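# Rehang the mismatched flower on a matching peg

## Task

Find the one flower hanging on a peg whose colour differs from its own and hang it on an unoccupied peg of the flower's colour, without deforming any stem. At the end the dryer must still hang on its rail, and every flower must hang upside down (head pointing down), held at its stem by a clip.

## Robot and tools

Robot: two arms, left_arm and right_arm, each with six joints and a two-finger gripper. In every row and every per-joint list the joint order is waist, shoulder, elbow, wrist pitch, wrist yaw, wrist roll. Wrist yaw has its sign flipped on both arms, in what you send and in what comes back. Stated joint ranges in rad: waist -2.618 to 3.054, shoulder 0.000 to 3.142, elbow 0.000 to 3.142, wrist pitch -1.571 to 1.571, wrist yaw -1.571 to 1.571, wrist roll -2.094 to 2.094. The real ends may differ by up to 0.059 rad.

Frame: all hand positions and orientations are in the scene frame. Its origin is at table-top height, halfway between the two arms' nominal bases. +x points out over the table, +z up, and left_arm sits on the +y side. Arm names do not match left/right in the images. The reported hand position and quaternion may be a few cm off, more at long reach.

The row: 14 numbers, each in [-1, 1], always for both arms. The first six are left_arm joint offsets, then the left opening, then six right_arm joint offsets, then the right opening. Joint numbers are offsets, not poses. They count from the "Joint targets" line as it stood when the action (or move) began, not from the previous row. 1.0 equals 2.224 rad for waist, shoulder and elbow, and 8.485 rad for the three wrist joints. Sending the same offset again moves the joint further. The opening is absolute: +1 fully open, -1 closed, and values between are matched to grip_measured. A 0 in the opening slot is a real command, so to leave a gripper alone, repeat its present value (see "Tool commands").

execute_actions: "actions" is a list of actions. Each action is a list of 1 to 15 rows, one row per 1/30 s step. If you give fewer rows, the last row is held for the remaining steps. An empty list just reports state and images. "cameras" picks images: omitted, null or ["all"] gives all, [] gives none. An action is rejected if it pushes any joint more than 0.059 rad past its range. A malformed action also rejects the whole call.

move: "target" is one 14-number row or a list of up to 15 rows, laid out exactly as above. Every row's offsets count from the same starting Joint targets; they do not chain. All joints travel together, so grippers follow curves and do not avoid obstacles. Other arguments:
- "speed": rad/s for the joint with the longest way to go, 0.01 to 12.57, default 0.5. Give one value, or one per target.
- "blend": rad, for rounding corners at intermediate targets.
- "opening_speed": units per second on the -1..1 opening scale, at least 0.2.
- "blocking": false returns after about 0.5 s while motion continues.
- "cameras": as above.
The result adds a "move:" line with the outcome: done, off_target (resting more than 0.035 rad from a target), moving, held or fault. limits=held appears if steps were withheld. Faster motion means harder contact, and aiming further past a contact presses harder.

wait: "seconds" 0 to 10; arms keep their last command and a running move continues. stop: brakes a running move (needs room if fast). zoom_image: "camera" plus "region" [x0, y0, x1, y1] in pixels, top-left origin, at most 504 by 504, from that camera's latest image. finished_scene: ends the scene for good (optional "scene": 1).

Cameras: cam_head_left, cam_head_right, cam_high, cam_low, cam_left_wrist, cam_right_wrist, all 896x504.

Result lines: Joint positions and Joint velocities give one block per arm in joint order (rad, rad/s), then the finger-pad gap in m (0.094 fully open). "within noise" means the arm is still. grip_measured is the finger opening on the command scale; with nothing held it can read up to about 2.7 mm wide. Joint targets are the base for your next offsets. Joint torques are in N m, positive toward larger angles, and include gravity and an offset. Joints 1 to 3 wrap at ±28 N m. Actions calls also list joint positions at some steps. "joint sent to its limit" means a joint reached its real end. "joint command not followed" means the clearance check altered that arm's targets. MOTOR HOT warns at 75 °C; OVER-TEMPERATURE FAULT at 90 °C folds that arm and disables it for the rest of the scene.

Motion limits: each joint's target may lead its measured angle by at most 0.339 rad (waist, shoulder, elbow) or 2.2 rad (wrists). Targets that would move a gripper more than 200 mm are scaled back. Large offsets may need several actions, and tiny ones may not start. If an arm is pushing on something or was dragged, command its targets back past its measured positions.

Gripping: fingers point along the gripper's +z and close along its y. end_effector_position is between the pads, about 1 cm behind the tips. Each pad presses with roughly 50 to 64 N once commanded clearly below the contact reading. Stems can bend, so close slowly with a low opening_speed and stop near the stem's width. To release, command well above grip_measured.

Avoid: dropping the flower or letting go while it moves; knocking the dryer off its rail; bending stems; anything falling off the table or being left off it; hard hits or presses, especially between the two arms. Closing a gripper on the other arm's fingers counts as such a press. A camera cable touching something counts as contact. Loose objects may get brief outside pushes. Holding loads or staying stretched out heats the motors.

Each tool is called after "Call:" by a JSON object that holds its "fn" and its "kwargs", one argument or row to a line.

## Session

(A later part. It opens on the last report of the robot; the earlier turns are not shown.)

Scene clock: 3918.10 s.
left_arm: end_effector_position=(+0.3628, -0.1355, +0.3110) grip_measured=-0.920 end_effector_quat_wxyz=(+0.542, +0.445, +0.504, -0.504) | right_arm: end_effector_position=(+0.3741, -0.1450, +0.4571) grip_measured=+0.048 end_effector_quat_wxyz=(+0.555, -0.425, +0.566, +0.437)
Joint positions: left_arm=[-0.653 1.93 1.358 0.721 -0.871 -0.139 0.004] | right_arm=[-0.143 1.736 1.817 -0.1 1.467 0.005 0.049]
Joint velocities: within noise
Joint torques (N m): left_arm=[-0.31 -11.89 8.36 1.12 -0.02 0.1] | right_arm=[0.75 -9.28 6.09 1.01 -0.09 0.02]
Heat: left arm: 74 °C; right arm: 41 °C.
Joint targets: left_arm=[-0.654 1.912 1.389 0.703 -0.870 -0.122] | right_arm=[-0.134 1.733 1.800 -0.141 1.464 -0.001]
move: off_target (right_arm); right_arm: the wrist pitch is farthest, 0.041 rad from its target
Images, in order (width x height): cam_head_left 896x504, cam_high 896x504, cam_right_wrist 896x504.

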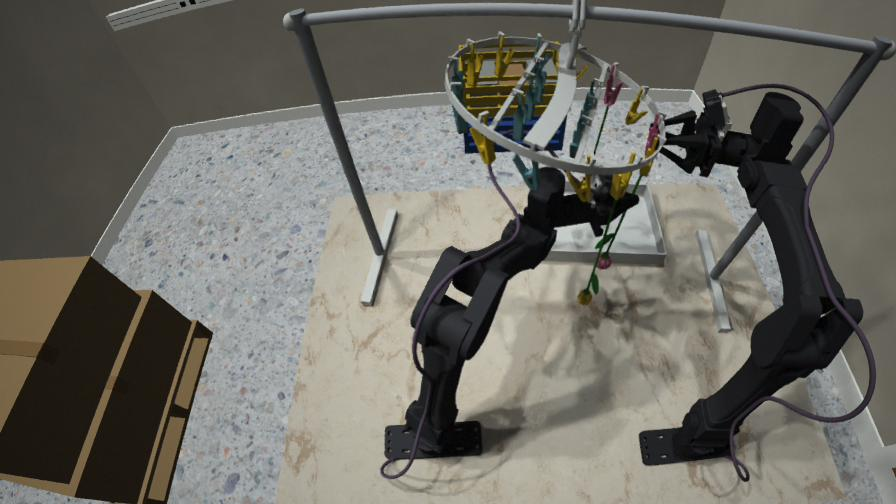

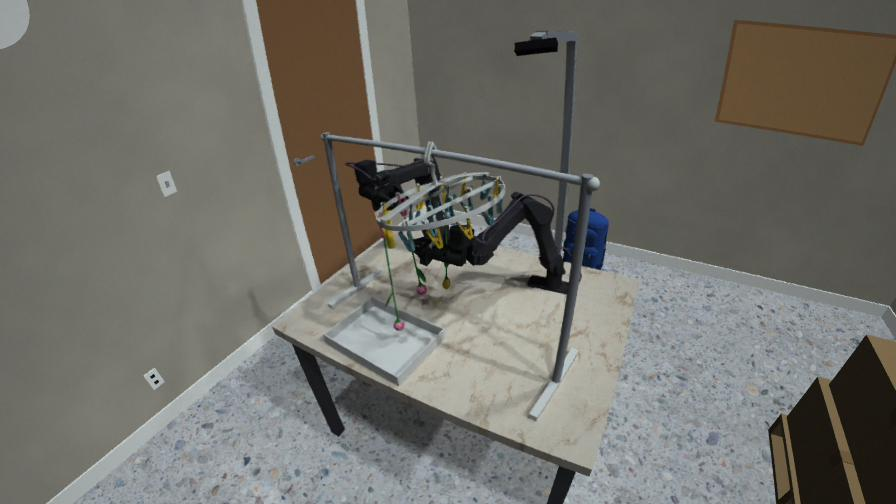

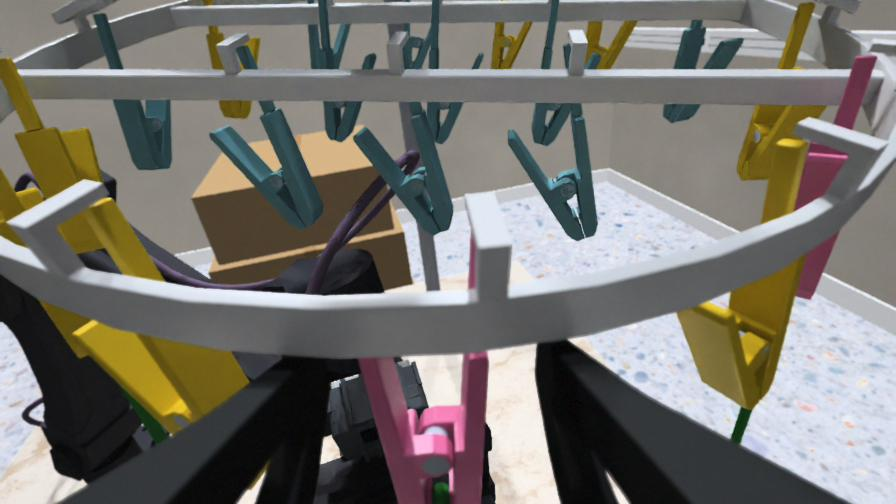

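Call:
{"fn": "move", "kwargs": {
  "target": [0,0,0,0,0,0,-0.6,0,0,0,0,0,0,0.05],
  "opening_speed": 0.25,
  "cameras": ["cam_right_wrist","cam_high","cam_left_wrist"]
}}

Call:
{"fn": "zoom_image", "kwargs": {
  "camera": "cam_right_wrist",
  "region": [380, 404, 500, 504]
}}

Scene clock: 3923.57 s.
left_arm: end_effector_position=(+0.3628, -0.1355, +0.3110) grip_measured=-0.602 end_effector_quat_wxyz=(+0.542, +0.445, +0.504, -0.504) | right_arm: end_effector_position=(+0.3741, -0.1450, +0.4571) grip_measured=+0.048 end_effector_quat_wxyz=(+0.555, -0.425, +0.566, +0.437)
Joint positions: left_arm=[-0.653 1.93 1.358 0.721 -0.871 -0.139 0.019] | right_arm=[-0.143 1.736 1.817 -0.1 1.467 0.005 0.049]
Joint velocities: within noise
Joint torques (N m): left_arm=[-0.28 -11.97 8.53 1.14 0.02 0.11] | right_arm=[0.75 -9.28 6.08 1.01 -0.08 0.02]
Heat: left arm: 75 °C; right arm: 41 °C. Fold the left arm in close to its base, or ease its load, before you think long.
Joint targets: left_arm=[-0.654 1.912 1.389 0.703 -0.870 -0.122] | right_arm=[-0.134 1.733 1.800 -0.141 1.464 -0.001]
MOTOR HOT: the shoulder of the left arm reports 75 °C; the controller's stop level is 90 °C. To cool a motor, set the load down, stop pushing, or move to a pose that needs little force.
move: off_target (right_arm); right_arm: the wrist pitch is farthest, 0.041 rad from its target
Images, in order (width x height): cam_high 896x504, cam_left_wrist 896x504, cam_right_wrist 896x504.

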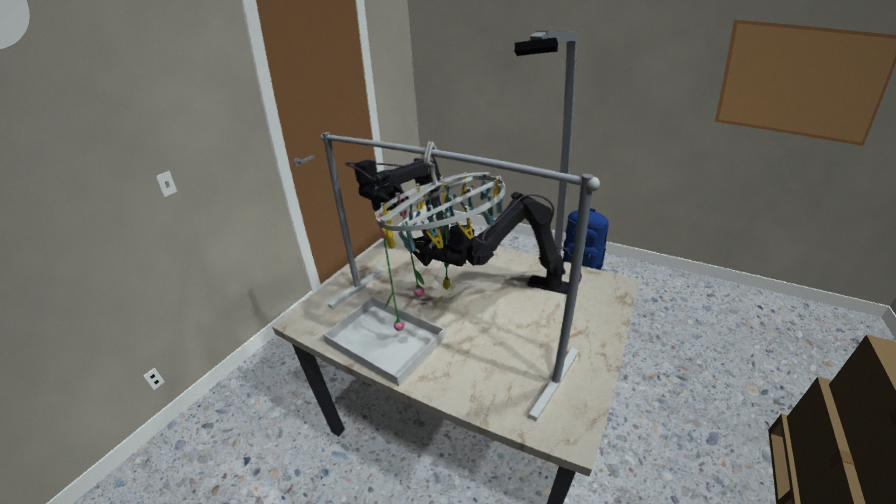

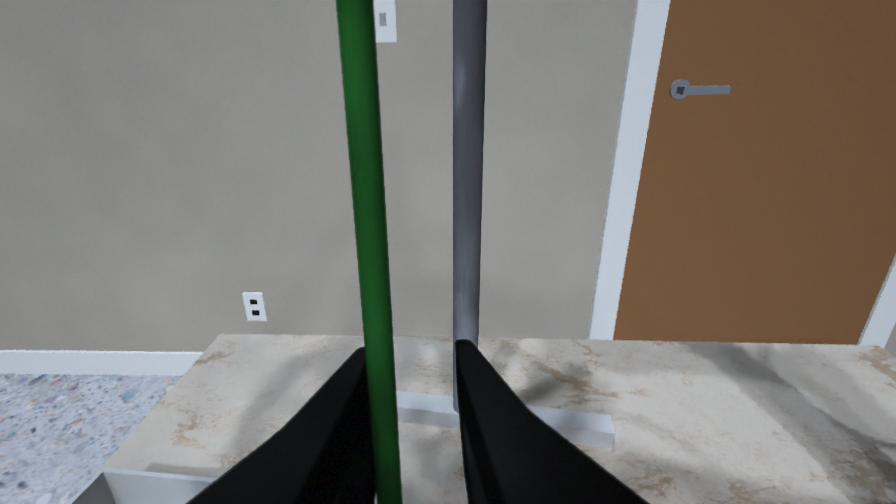

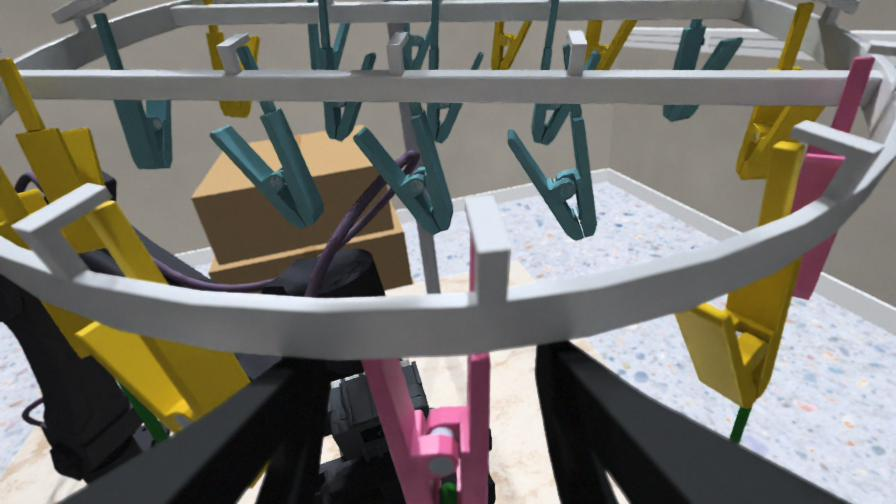

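Scaled by 4.200 from the camera's 896x504 image, which has a finer 1280x720 frame.

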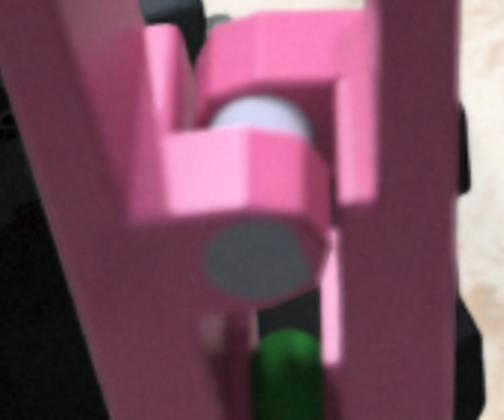

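Call:
{"fn": "move", "kwargs": {
  "target": [0,0,0,0,0,0,-0.15,0,0,0,0,0,0,0.05],
  "opening_speed": 0.35,
  "cameras": ["cam_right_wrist","cam_low","cam_left_wrist"]
}}

Call:
{"fn": "zoom_image", "kwargs": {
  "camera": "cam_right_wrist",
  "region": [380, 404, 500, 504]
}}

Scene clock: 3931.53 s.
left_arm: end_effector_position=(+0.3634, -0.1349, +0.3110) grip_measured=-0.152 end_effector_quat_wxyz=(+0.543, +0.445, +0.504, -0.503) | right_arm: end_effector_position=(+0.3741, -0.1450, +0.4571) grip_measured=+0.048 end_effector_quat_wxyz=(+0.555, -0.425, +0.566, +0.437)
Joint positions: left_arm=[-0.651 1.93 1.358 0.721 -0.871 -0.139 0.04] | right_arm=[-0.143 1.736 1.817 -0.1 1.467 0.005 0.049]
Joint velocities: within noise
Joint torques (N m): left_arm=[-0.57 -11.97 8.42 1.18 -0.01 0.16] | right_arm=[0.75 -9.28 6.08 1.01 -0.09 0.02]
Heat: left arm: 75 °C; right arm: 41 °C. Fold the left arm in close to its base, or ease its load, before you think long.
Joint targets: left_arm=[-0.654 1.912 1.389 0.703 -0.870 -0.122] | right_arm=[-0.134 1.733 1.800 -0.141 1.464 -0.001]
MOTOR HOT: still on. The shoulder of the left arm reports 75 °C.
move: off_target (right_arm); right_arm: the wrist pitch is farthest, 0.041 rad from its target
Images, in order (width x height): cam_low 896x504, cam_left_wrist 896x504, cam_right_wrist 896x504.

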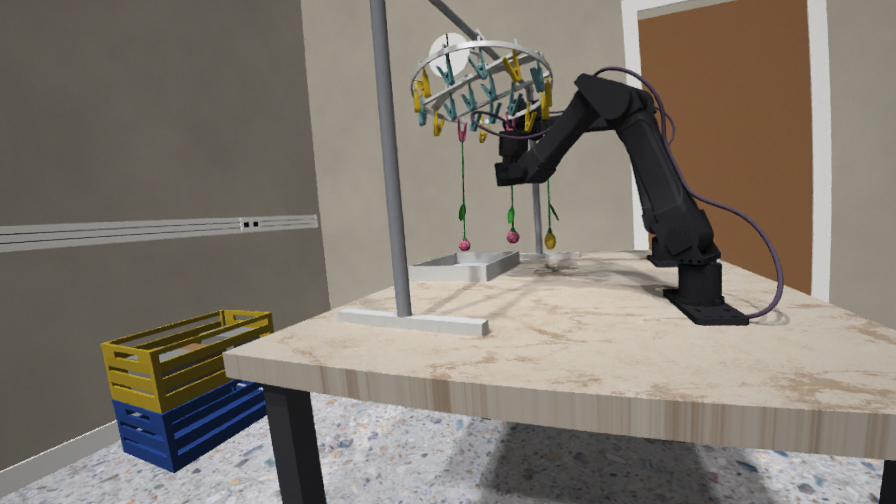

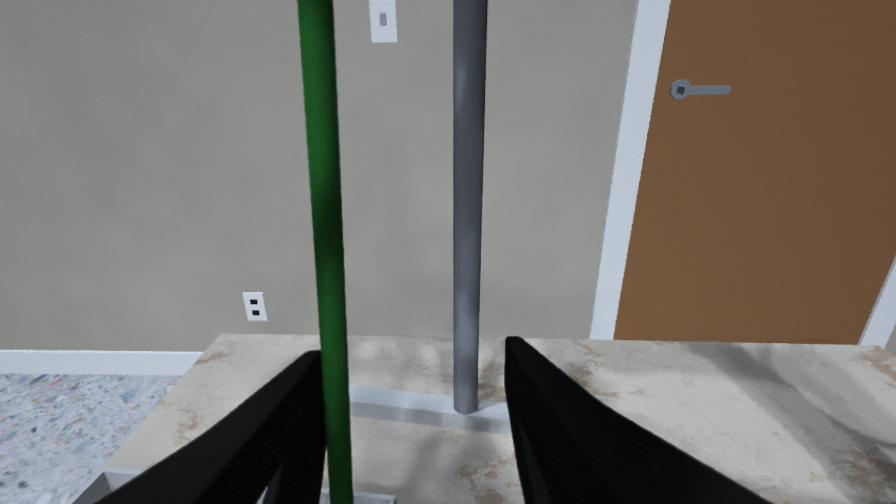

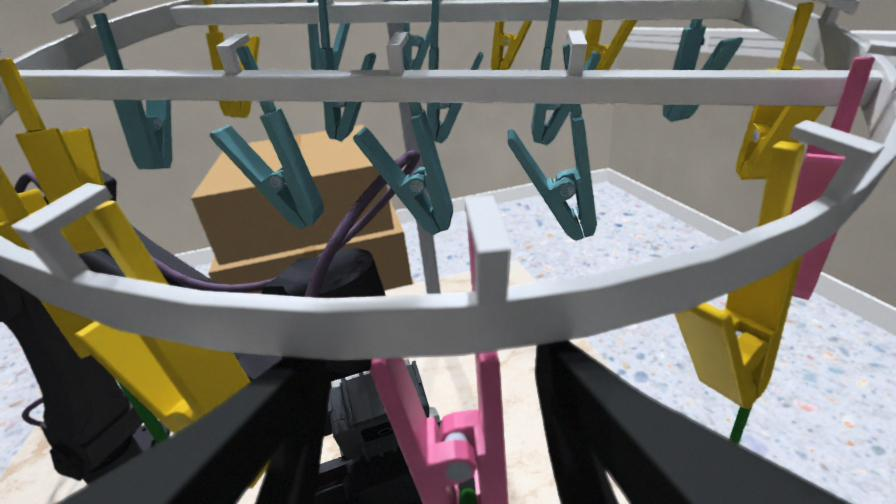

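Scaled by 4.200 from the camera's 896x504 image, which has a finer 1280x720 frame.

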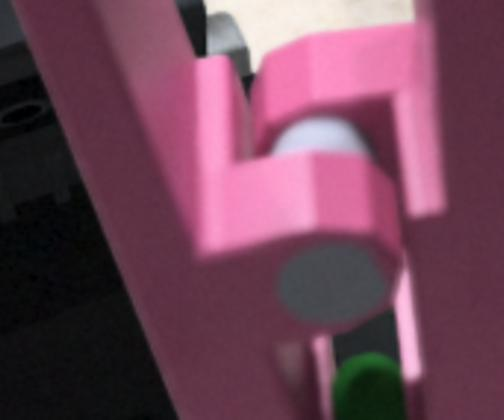

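Call:
{"fn": "move", "kwargs": {
  "target": [0,0,0,0,0,0,0.3,0,0,0,0,0,0,0.05],
  "opening_speed": 0.4,
  "cameras": ["cam_right_wrist","cam_head_left","cam_left_wrist"]
}}

Call:
{"fn": "zoom_image", "kwargs": {
  "camera": "cam_head_left",
  "region": [520, 120, 720, 320]
}}

Scene clock: 3944.00 s.
left_arm: end_effector_position=(+0.3634, -0.1349, +0.3110) grip_measured=+0.298 end_effector_quat_wxyz=(+0.543, +0.445, +0.504, -0.503) | right_arm: end_effector_position=(+0.3741, -0.1450, +0.4571) grip_measured=+0.048 end_effector_quat_wxyz=(+0.555, -0.425, +0.566, +0.437)
Joint positions: left_arm=[-0.651 1.93 1.358 0.721 -0.871 -0.139 0.061] | right_arm=[-0.143 1.736 1.817 -0.1 1.467 0.005 0.049]
Joint velocities: within noise
Joint torques (N m): left_arm=[-0.51 -12.11 8.4 1.11 -0.06 0.12] | right_arm=[0.75 -9.28 6.08 1.01 -0.09 0.02]
Heat: left arm: 75 °C; right arm: 41 °C. Fold the left arm in close to its base, or ease its load, before you think long.
Joint targets: left_arm=[-0.654 1.912 1.389 0.703 -0.870 -0.122] | right_arm=[-0.134 1.733 1.800 -0.141 1.464 -0.001]
MOTOR HOT: still on. The shoulder of the left arm reports 75 °C.
move: off_target (right_arm); right_arm: the wrist pitch is farthest, 0.041 rad from its target
Images, in order (width x height): cam_head_left 896x504, cam_left_wrist 896x504, cam_right_wrist 896x504.

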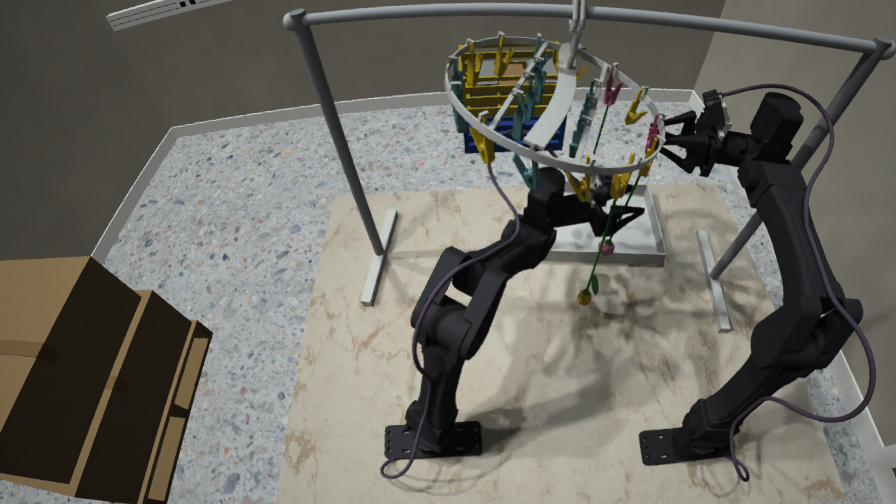

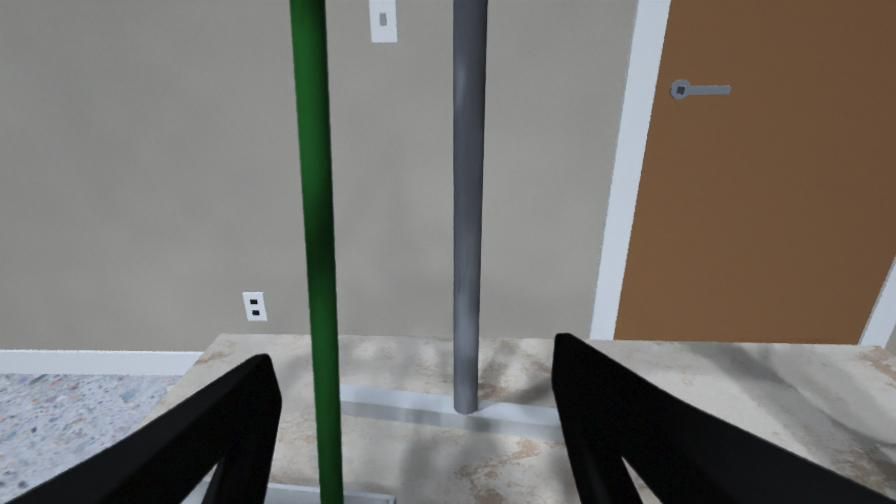

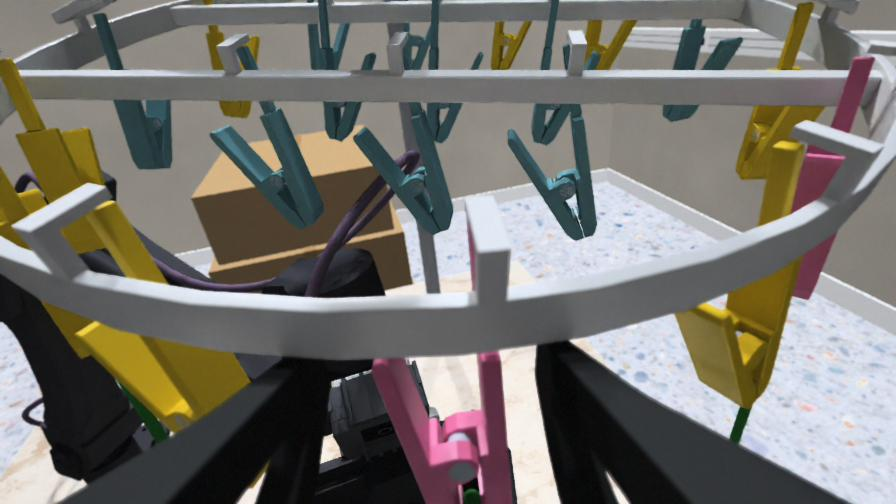

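Scaled by 2.520 from the camera's 896x504 image, which has a finer 1280x720 frame.

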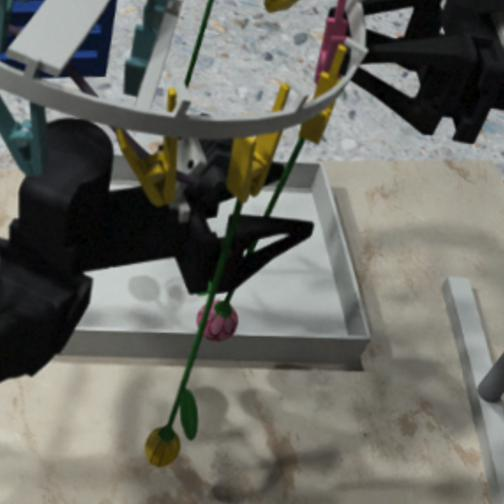

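Call:
{"fn": "move", "kwargs": {
  "target": [
    [0.003,-0.0135,-0.0205,0.0095,0,0,0.3,0,0,0,0,0,0,0.05],
    [0.0388,-0.0416,-0.0577,0.0124,-0.009,0,0.3,0,0,0,0,0,0,0.05]
  ],
  "speed": [0.15, 0.06],
  "blend": [0.01, 0],
  "cameras": ["cam_right_wrist","cam_head_left","cam_left_wrist"]
}}

Call:
{"fn": "zoom_image", "kwargs": {
  "camera": "cam_head_left",
  "region": [440, 100, 700, 320]
}}

Scene clock: 4009.97 s.
left_arm: end_effector_position=(+0.3684, -0.0961, +0.3106) grip_measured=+0.298 end_effector_quat_wxyz=(+0.544, +0.446, +0.508, -0.497) | right_arm: end_effector_position=(+0.3741, -0.1450, +0.4571) grip_measured=+0.048 end_effector_quat_wxyz=(+0.555, -0.425, +0.566, +0.437)
Joint positions: left_arm=[-0.567 1.866 1.277 0.736 -0.946 -0.139 0.061] | right_arm=[-0.143 1.736 1.817 -0.1 1.467 0.005 0.049]
Joint velocities: within noise
Joint torques (N m): left_arm=[0.44 -14.19 4.56 1.91 -0.05 0.14] | right_arm=[0.75 -9.26 6.08 1.01 -0.09 0.02]
Heat: left arm: 74 °C; right arm: 41 °C. Fold the left arm in close to its base, or ease its load, before you think long.
Joint targets: left_arm=[-0.568 1.819 1.261 0.808 -0.946 -0.122] | right_arm=[-0.134 1.733 1.800 -0.141 1.464 -0.001]
MOTOR HOT: still on. The shoulder of the left arm reports 74 °C.
move: off_target (left_arm, right_arm); left_arm: the wrist pitch is farthest, 0.072 rad from its target; right_arm: the wrist pitch is farthest, 0.041 rad from its target
Images, in order (width x height): cam_head_left 896x504, cam_left_wrist 896x504, cam_right_wrist 896x504.

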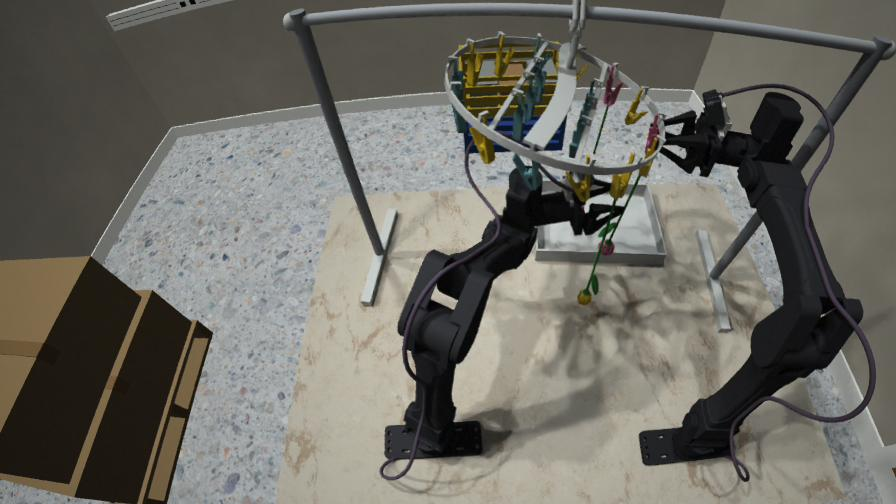

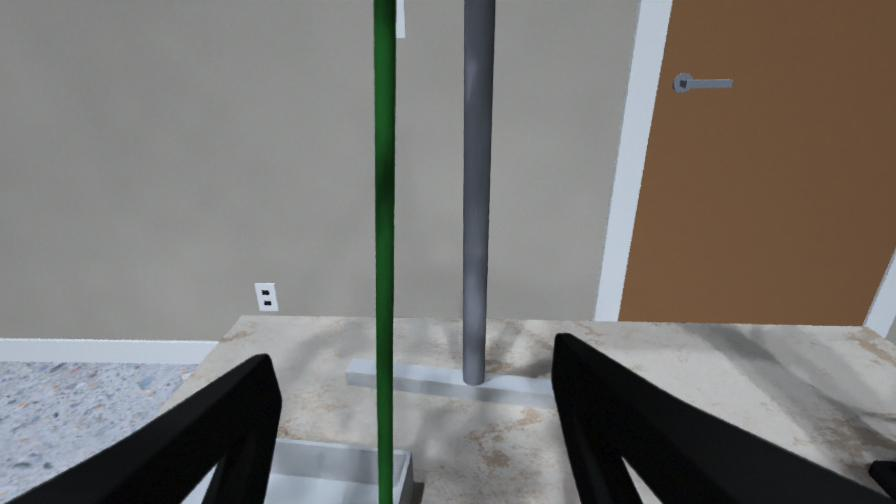

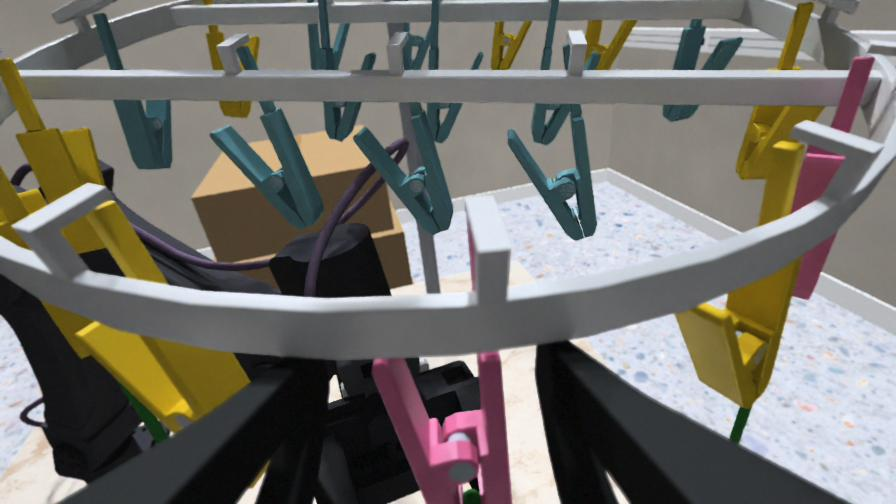

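Scaled by 1.938 from the camera's 896x504 image, which has a finer 1280x720 frame.

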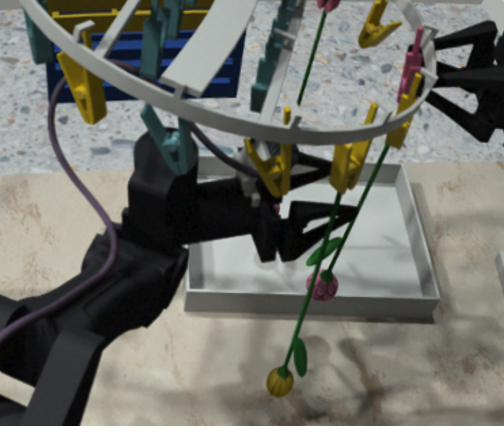

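Call:
{"fn": "zoom_image", "kwargs": {
  "camera": "cam_right_wrist",
  "region": [260, 60, 480, 320]
}}

Call:
{"fn": "zoom_image", "kwargs": {
  "camera": "cam_head_left",
  "region": [430, 30, 610, 230]
}}

Scaled by 1.938 from the camera's 896x504 image, which has a finer 1280x720 frame.

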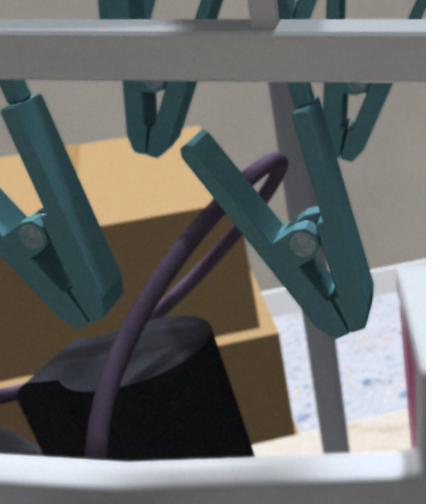

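Scaled by 2.520 from the camera's 896x504 image, which has a finer 1280x720 frame.

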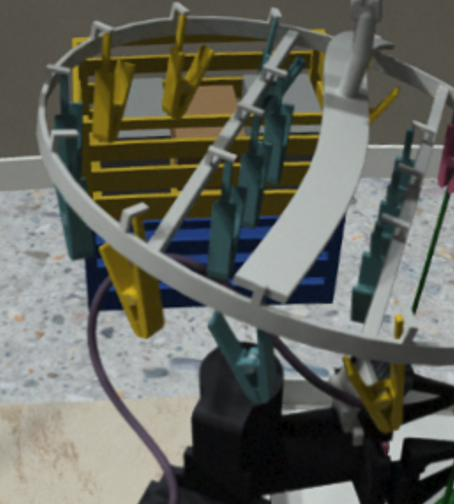

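Call:
{"fn": "wait", "kwargs": {
  "seconds": 0.1,
  "cameras": ["cam_high","cam_low","cam_head_left","cam_head_right"]
}}

Call:
{"fn": "zoom_image", "kwargs": {
  "camera": "cam_low",
  "region": [400, 20, 680, 260]
}}

Call:
{"fn": "zoom_image", "kwargs": {
  "camera": "cam_high",
  "region": [360, 140, 560, 300]
}}

Call:
{"fn": "zoom_image", "kwargs": {
  "camera": "cam_head_right",
  "region": [400, 20, 640, 260]
}}

Scene clock: 4039.60 s.
left_arm: end_effector_position=(+0.3684, -0.0961, +0.3106) grip_measured=+0.298 end_effector_quat_wxyz=(+0.544, +0.446, +0.508, -0.497) | right_arm: end_effector_position=(+0.3741, -0.1450, +0.4571) grip_measured=+0.048 end_effector_quat_wxyz=(+0.555, -0.425, +0.566, +0.437)
Joint positions: left_arm=[-0.567 1.866 1.277 0.736 -0.946 -0.139 0.061] | right_arm=[-0.143 1.736 1.817 -0.1 1.467 0.005 0.049]
Joint velocities: within noise
Joint torques (N m): left_arm=[0.5 -14.02 4.52 1.94 -0.03 0.14] | right_arm=[0.75 -9.28 6.06 1.01 -0.09 0.02]
Heat: left arm: 67 °C; right arm: 41 °C.
Joint targets: left_arm=[-0.568 1.819 1.261 0.808 -0.946 -0.122] | right_arm=[-0.134 1.733 1.800 -0.141 1.464 -0.001]
Tool commands: left_gripper/opening=+0.3 right_gripper/opening=+0.05
MOTOR HOT: cleared for the motors of the left arm.
wait: 0.10 s; at rest from the start
Images, in order (width x height): cam_head_left 896x504, cam_head_right 896x504, cam_high 896x504, cam_low 896x504.

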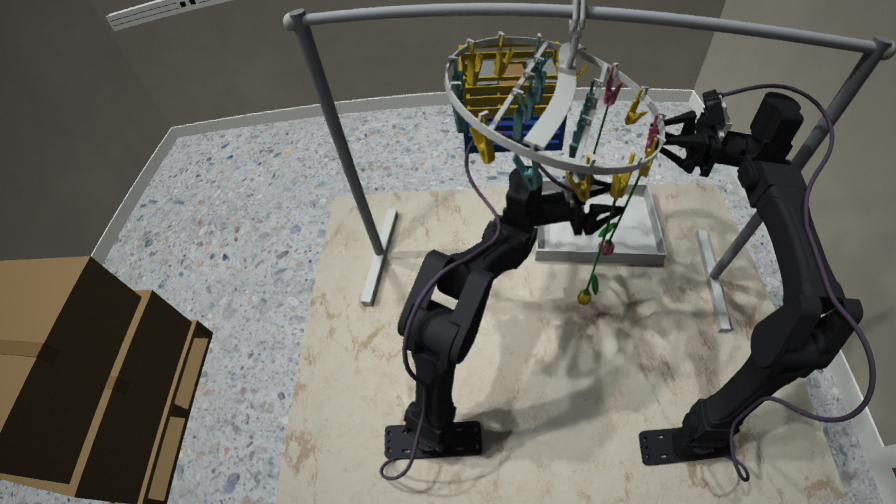

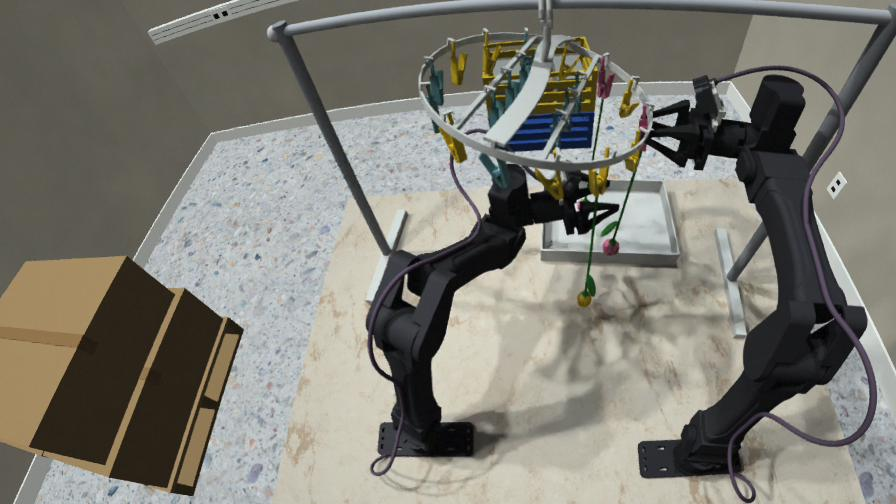

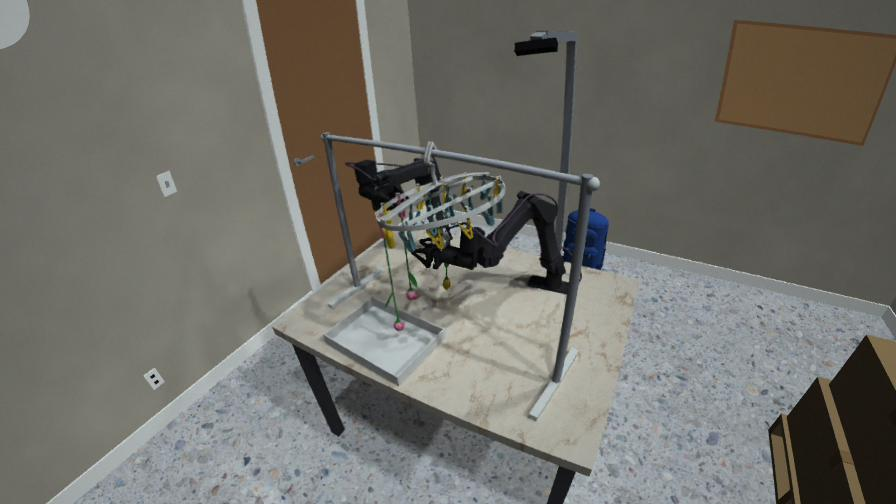

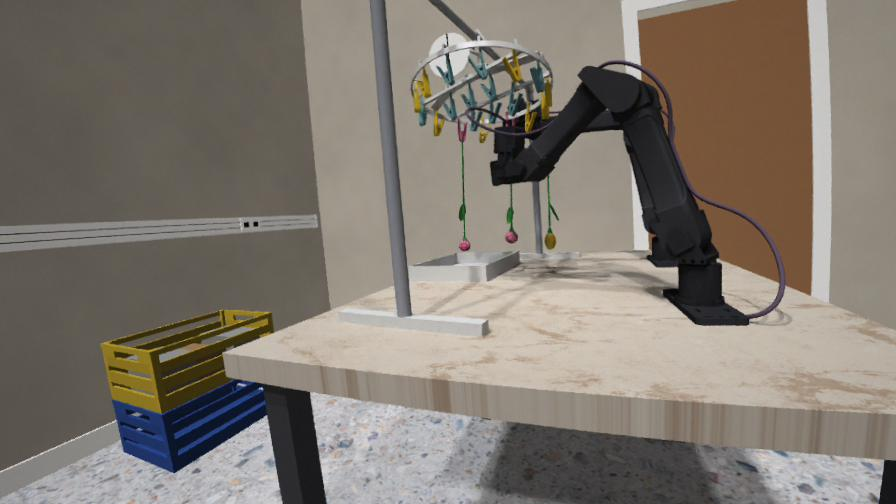

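Scaled by 1.800 from the camera's 896x504 image, which has a finer 1280x720 frame.

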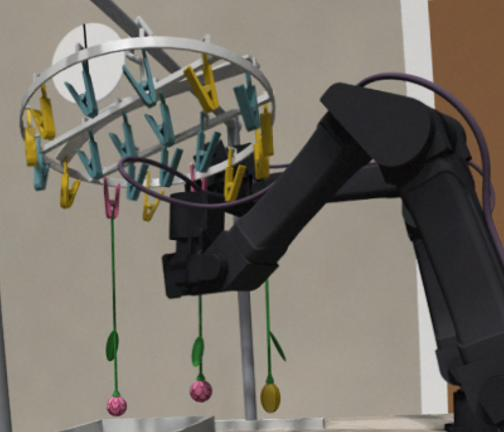

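Scaled by 2.520 from the camera's 896x504 image, which has a finer 1280x720 frame.

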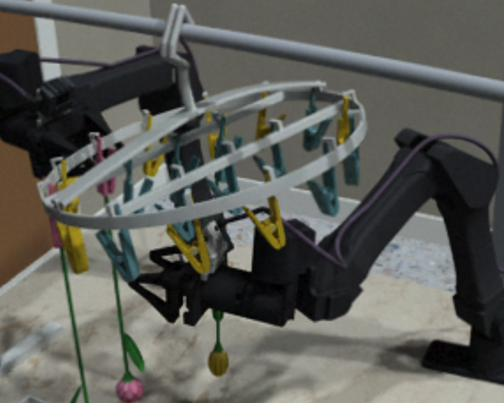

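Scaled by 2.100 from the camera's 896x504 image, which has a finer 1280x720 frame.

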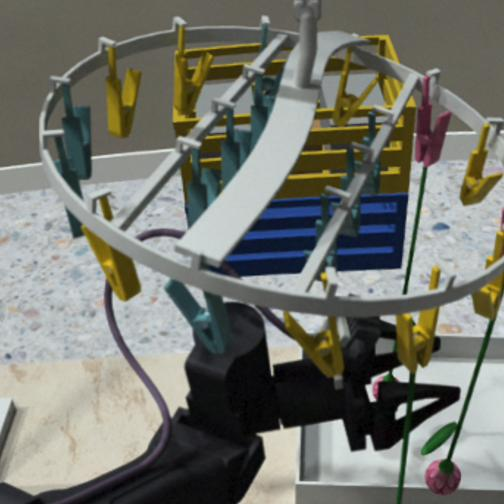

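Call:
{"fn": "zoom_image", "kwargs": {
  "camera": "cam_low",
  "region": [450, 80, 570, 160]
}}

Call:
{"fn": "zoom_image", "kwargs": {
  "camera": "cam_head_left",
  "region": [440, 90, 560, 200]
}}

Call:
{"fn": "zoom_image", "kwargs": {
  "camera": "cam_high",
  "region": [430, 200, 530, 270]
}}

Scaled by 4.200 from the camera's 896x504 image, which has a finer 1280x720 frame.

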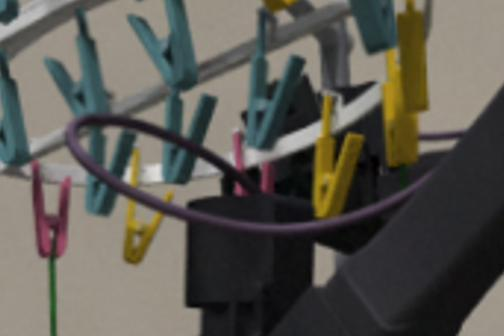

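Scaled by 4.200 from the camera's 896x504 image, which has a finer 1280x720 frame.

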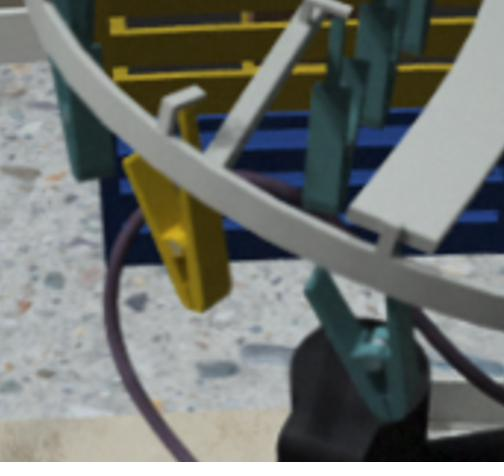

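Scaled by 5.040 from the camera's 896x504 image, which has a finer 1280x720 frame.

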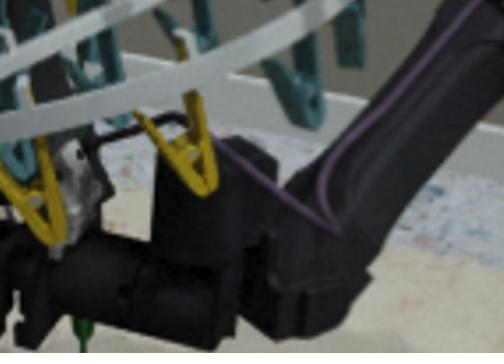

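Call:
{"fn": "move", "kwargs": {
  "target": [0.0315,0.0375,-0.0751,0.0237,-0.0078,0,0.3,0,0,0,0,0,0,0.05],
  "speed": 0.12,
  "cameras": ["cam_right_wrist","cam_head_left","cam_left_wrist","cam_low"]
}}

Call:
{"fn": "zoom_image", "kwargs": {
  "camera": "cam_low",
  "region": [400, 20, 680, 260]
}}

Call:
{"fn": "zoom_image", "kwargs": {
  "camera": "cam_head_left",
  "region": [440, 90, 680, 320]
}}

Scene clock: 4092.30 s.
left_arm: end_effector_position=(+0.3695, -0.0656, +0.2588) grip_measured=+0.298 end_effector_quat_wxyz=(+0.543, +0.449, +0.511, -0.493) | right_arm: end_effector_position=(+0.3741, -0.1450, +0.4571) grip_measured=+0.048 end_effector_quat_wxyz=(+0.555, -0.425, +0.566, +0.437)
Joint positions: left_arm=[-0.498 1.903 1.107 0.94 -1.012 -0.139 0.061] | right_arm=[-0.143 1.736 1.817 -0.1 1.467 0.005 0.049]
Joint velocities: within noise
Joint torques (N m): left_arm=[0.58 -9.26 4.14 1.83 0 0.11] | right_arm=[0.75 -9.26 6.08 1.01 -0.09 0.02]
Heat: left arm: 66 °C; right arm: 41 °C.
Joint targets: left_arm=[-0.497 1.903 1.094 1.009 -1.012 -0.122] | right_arm=[-0.134 1.733 1.800 -0.141 1.464 -0.001]
move: off_target (left_arm, right_arm); left_arm: the wrist pitch is farthest, 0.069 rad from its target; right_arm: the wrist pitch is farthest, 0.041 rad from its target
Images, in order (width x height): cam_head_left 896x504, cam_low 896x504, cam_left_wrist 896x504, cam_right_wrist 896x504.

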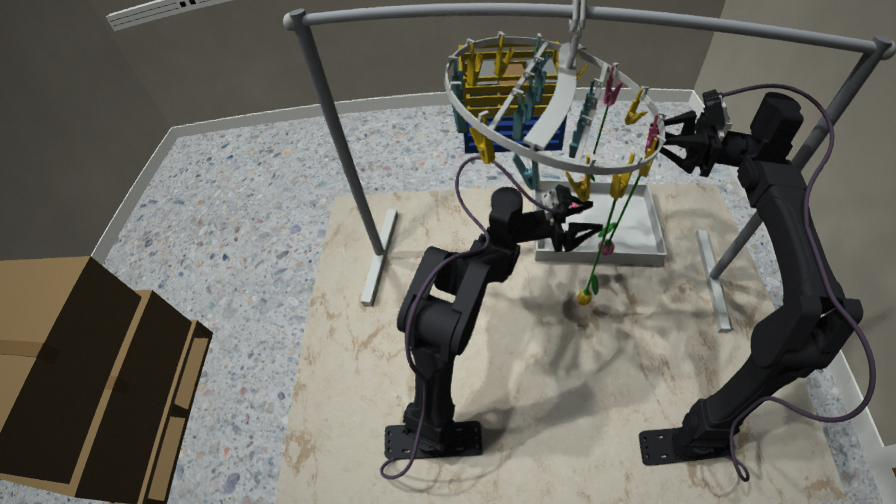

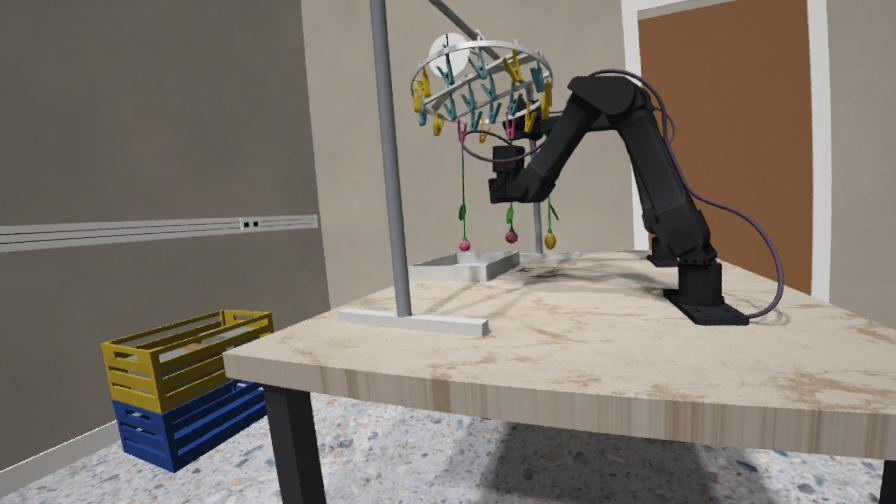

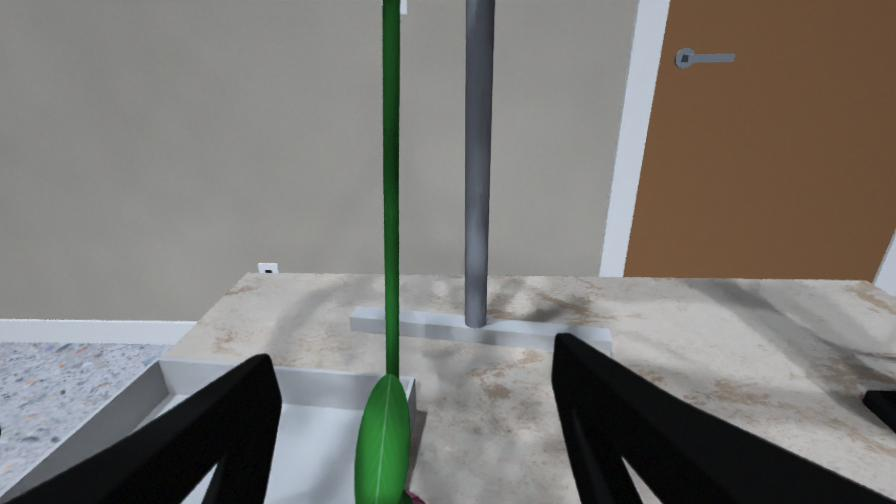

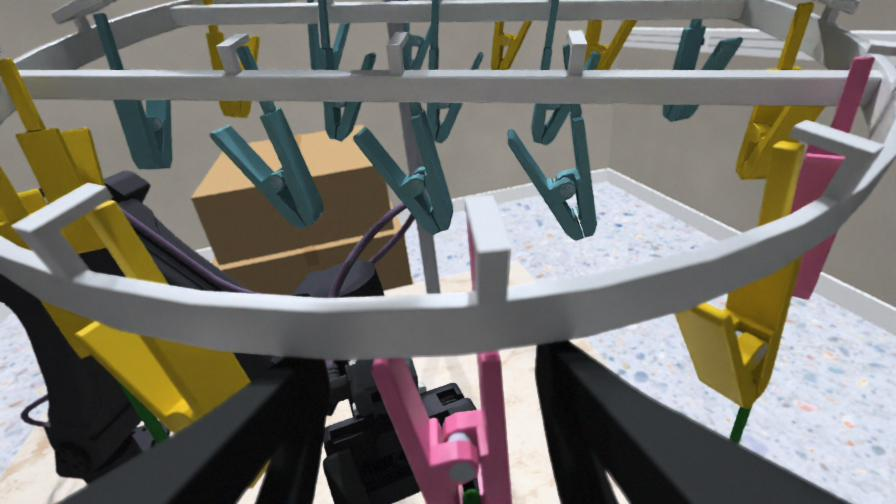

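Scaled by 1.800 from the camera's 896x504 image, which has a finer 1280x720 frame.

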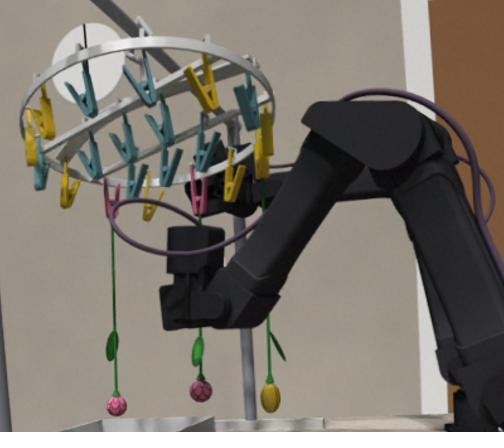

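Scaled by 2.100 from the camera's 896x504 image, which has a finer 1280x720 frame.

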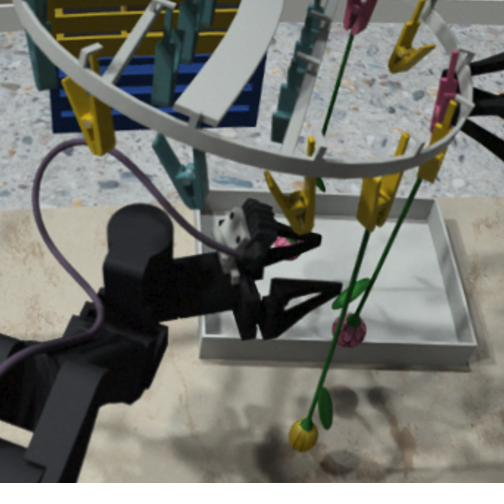

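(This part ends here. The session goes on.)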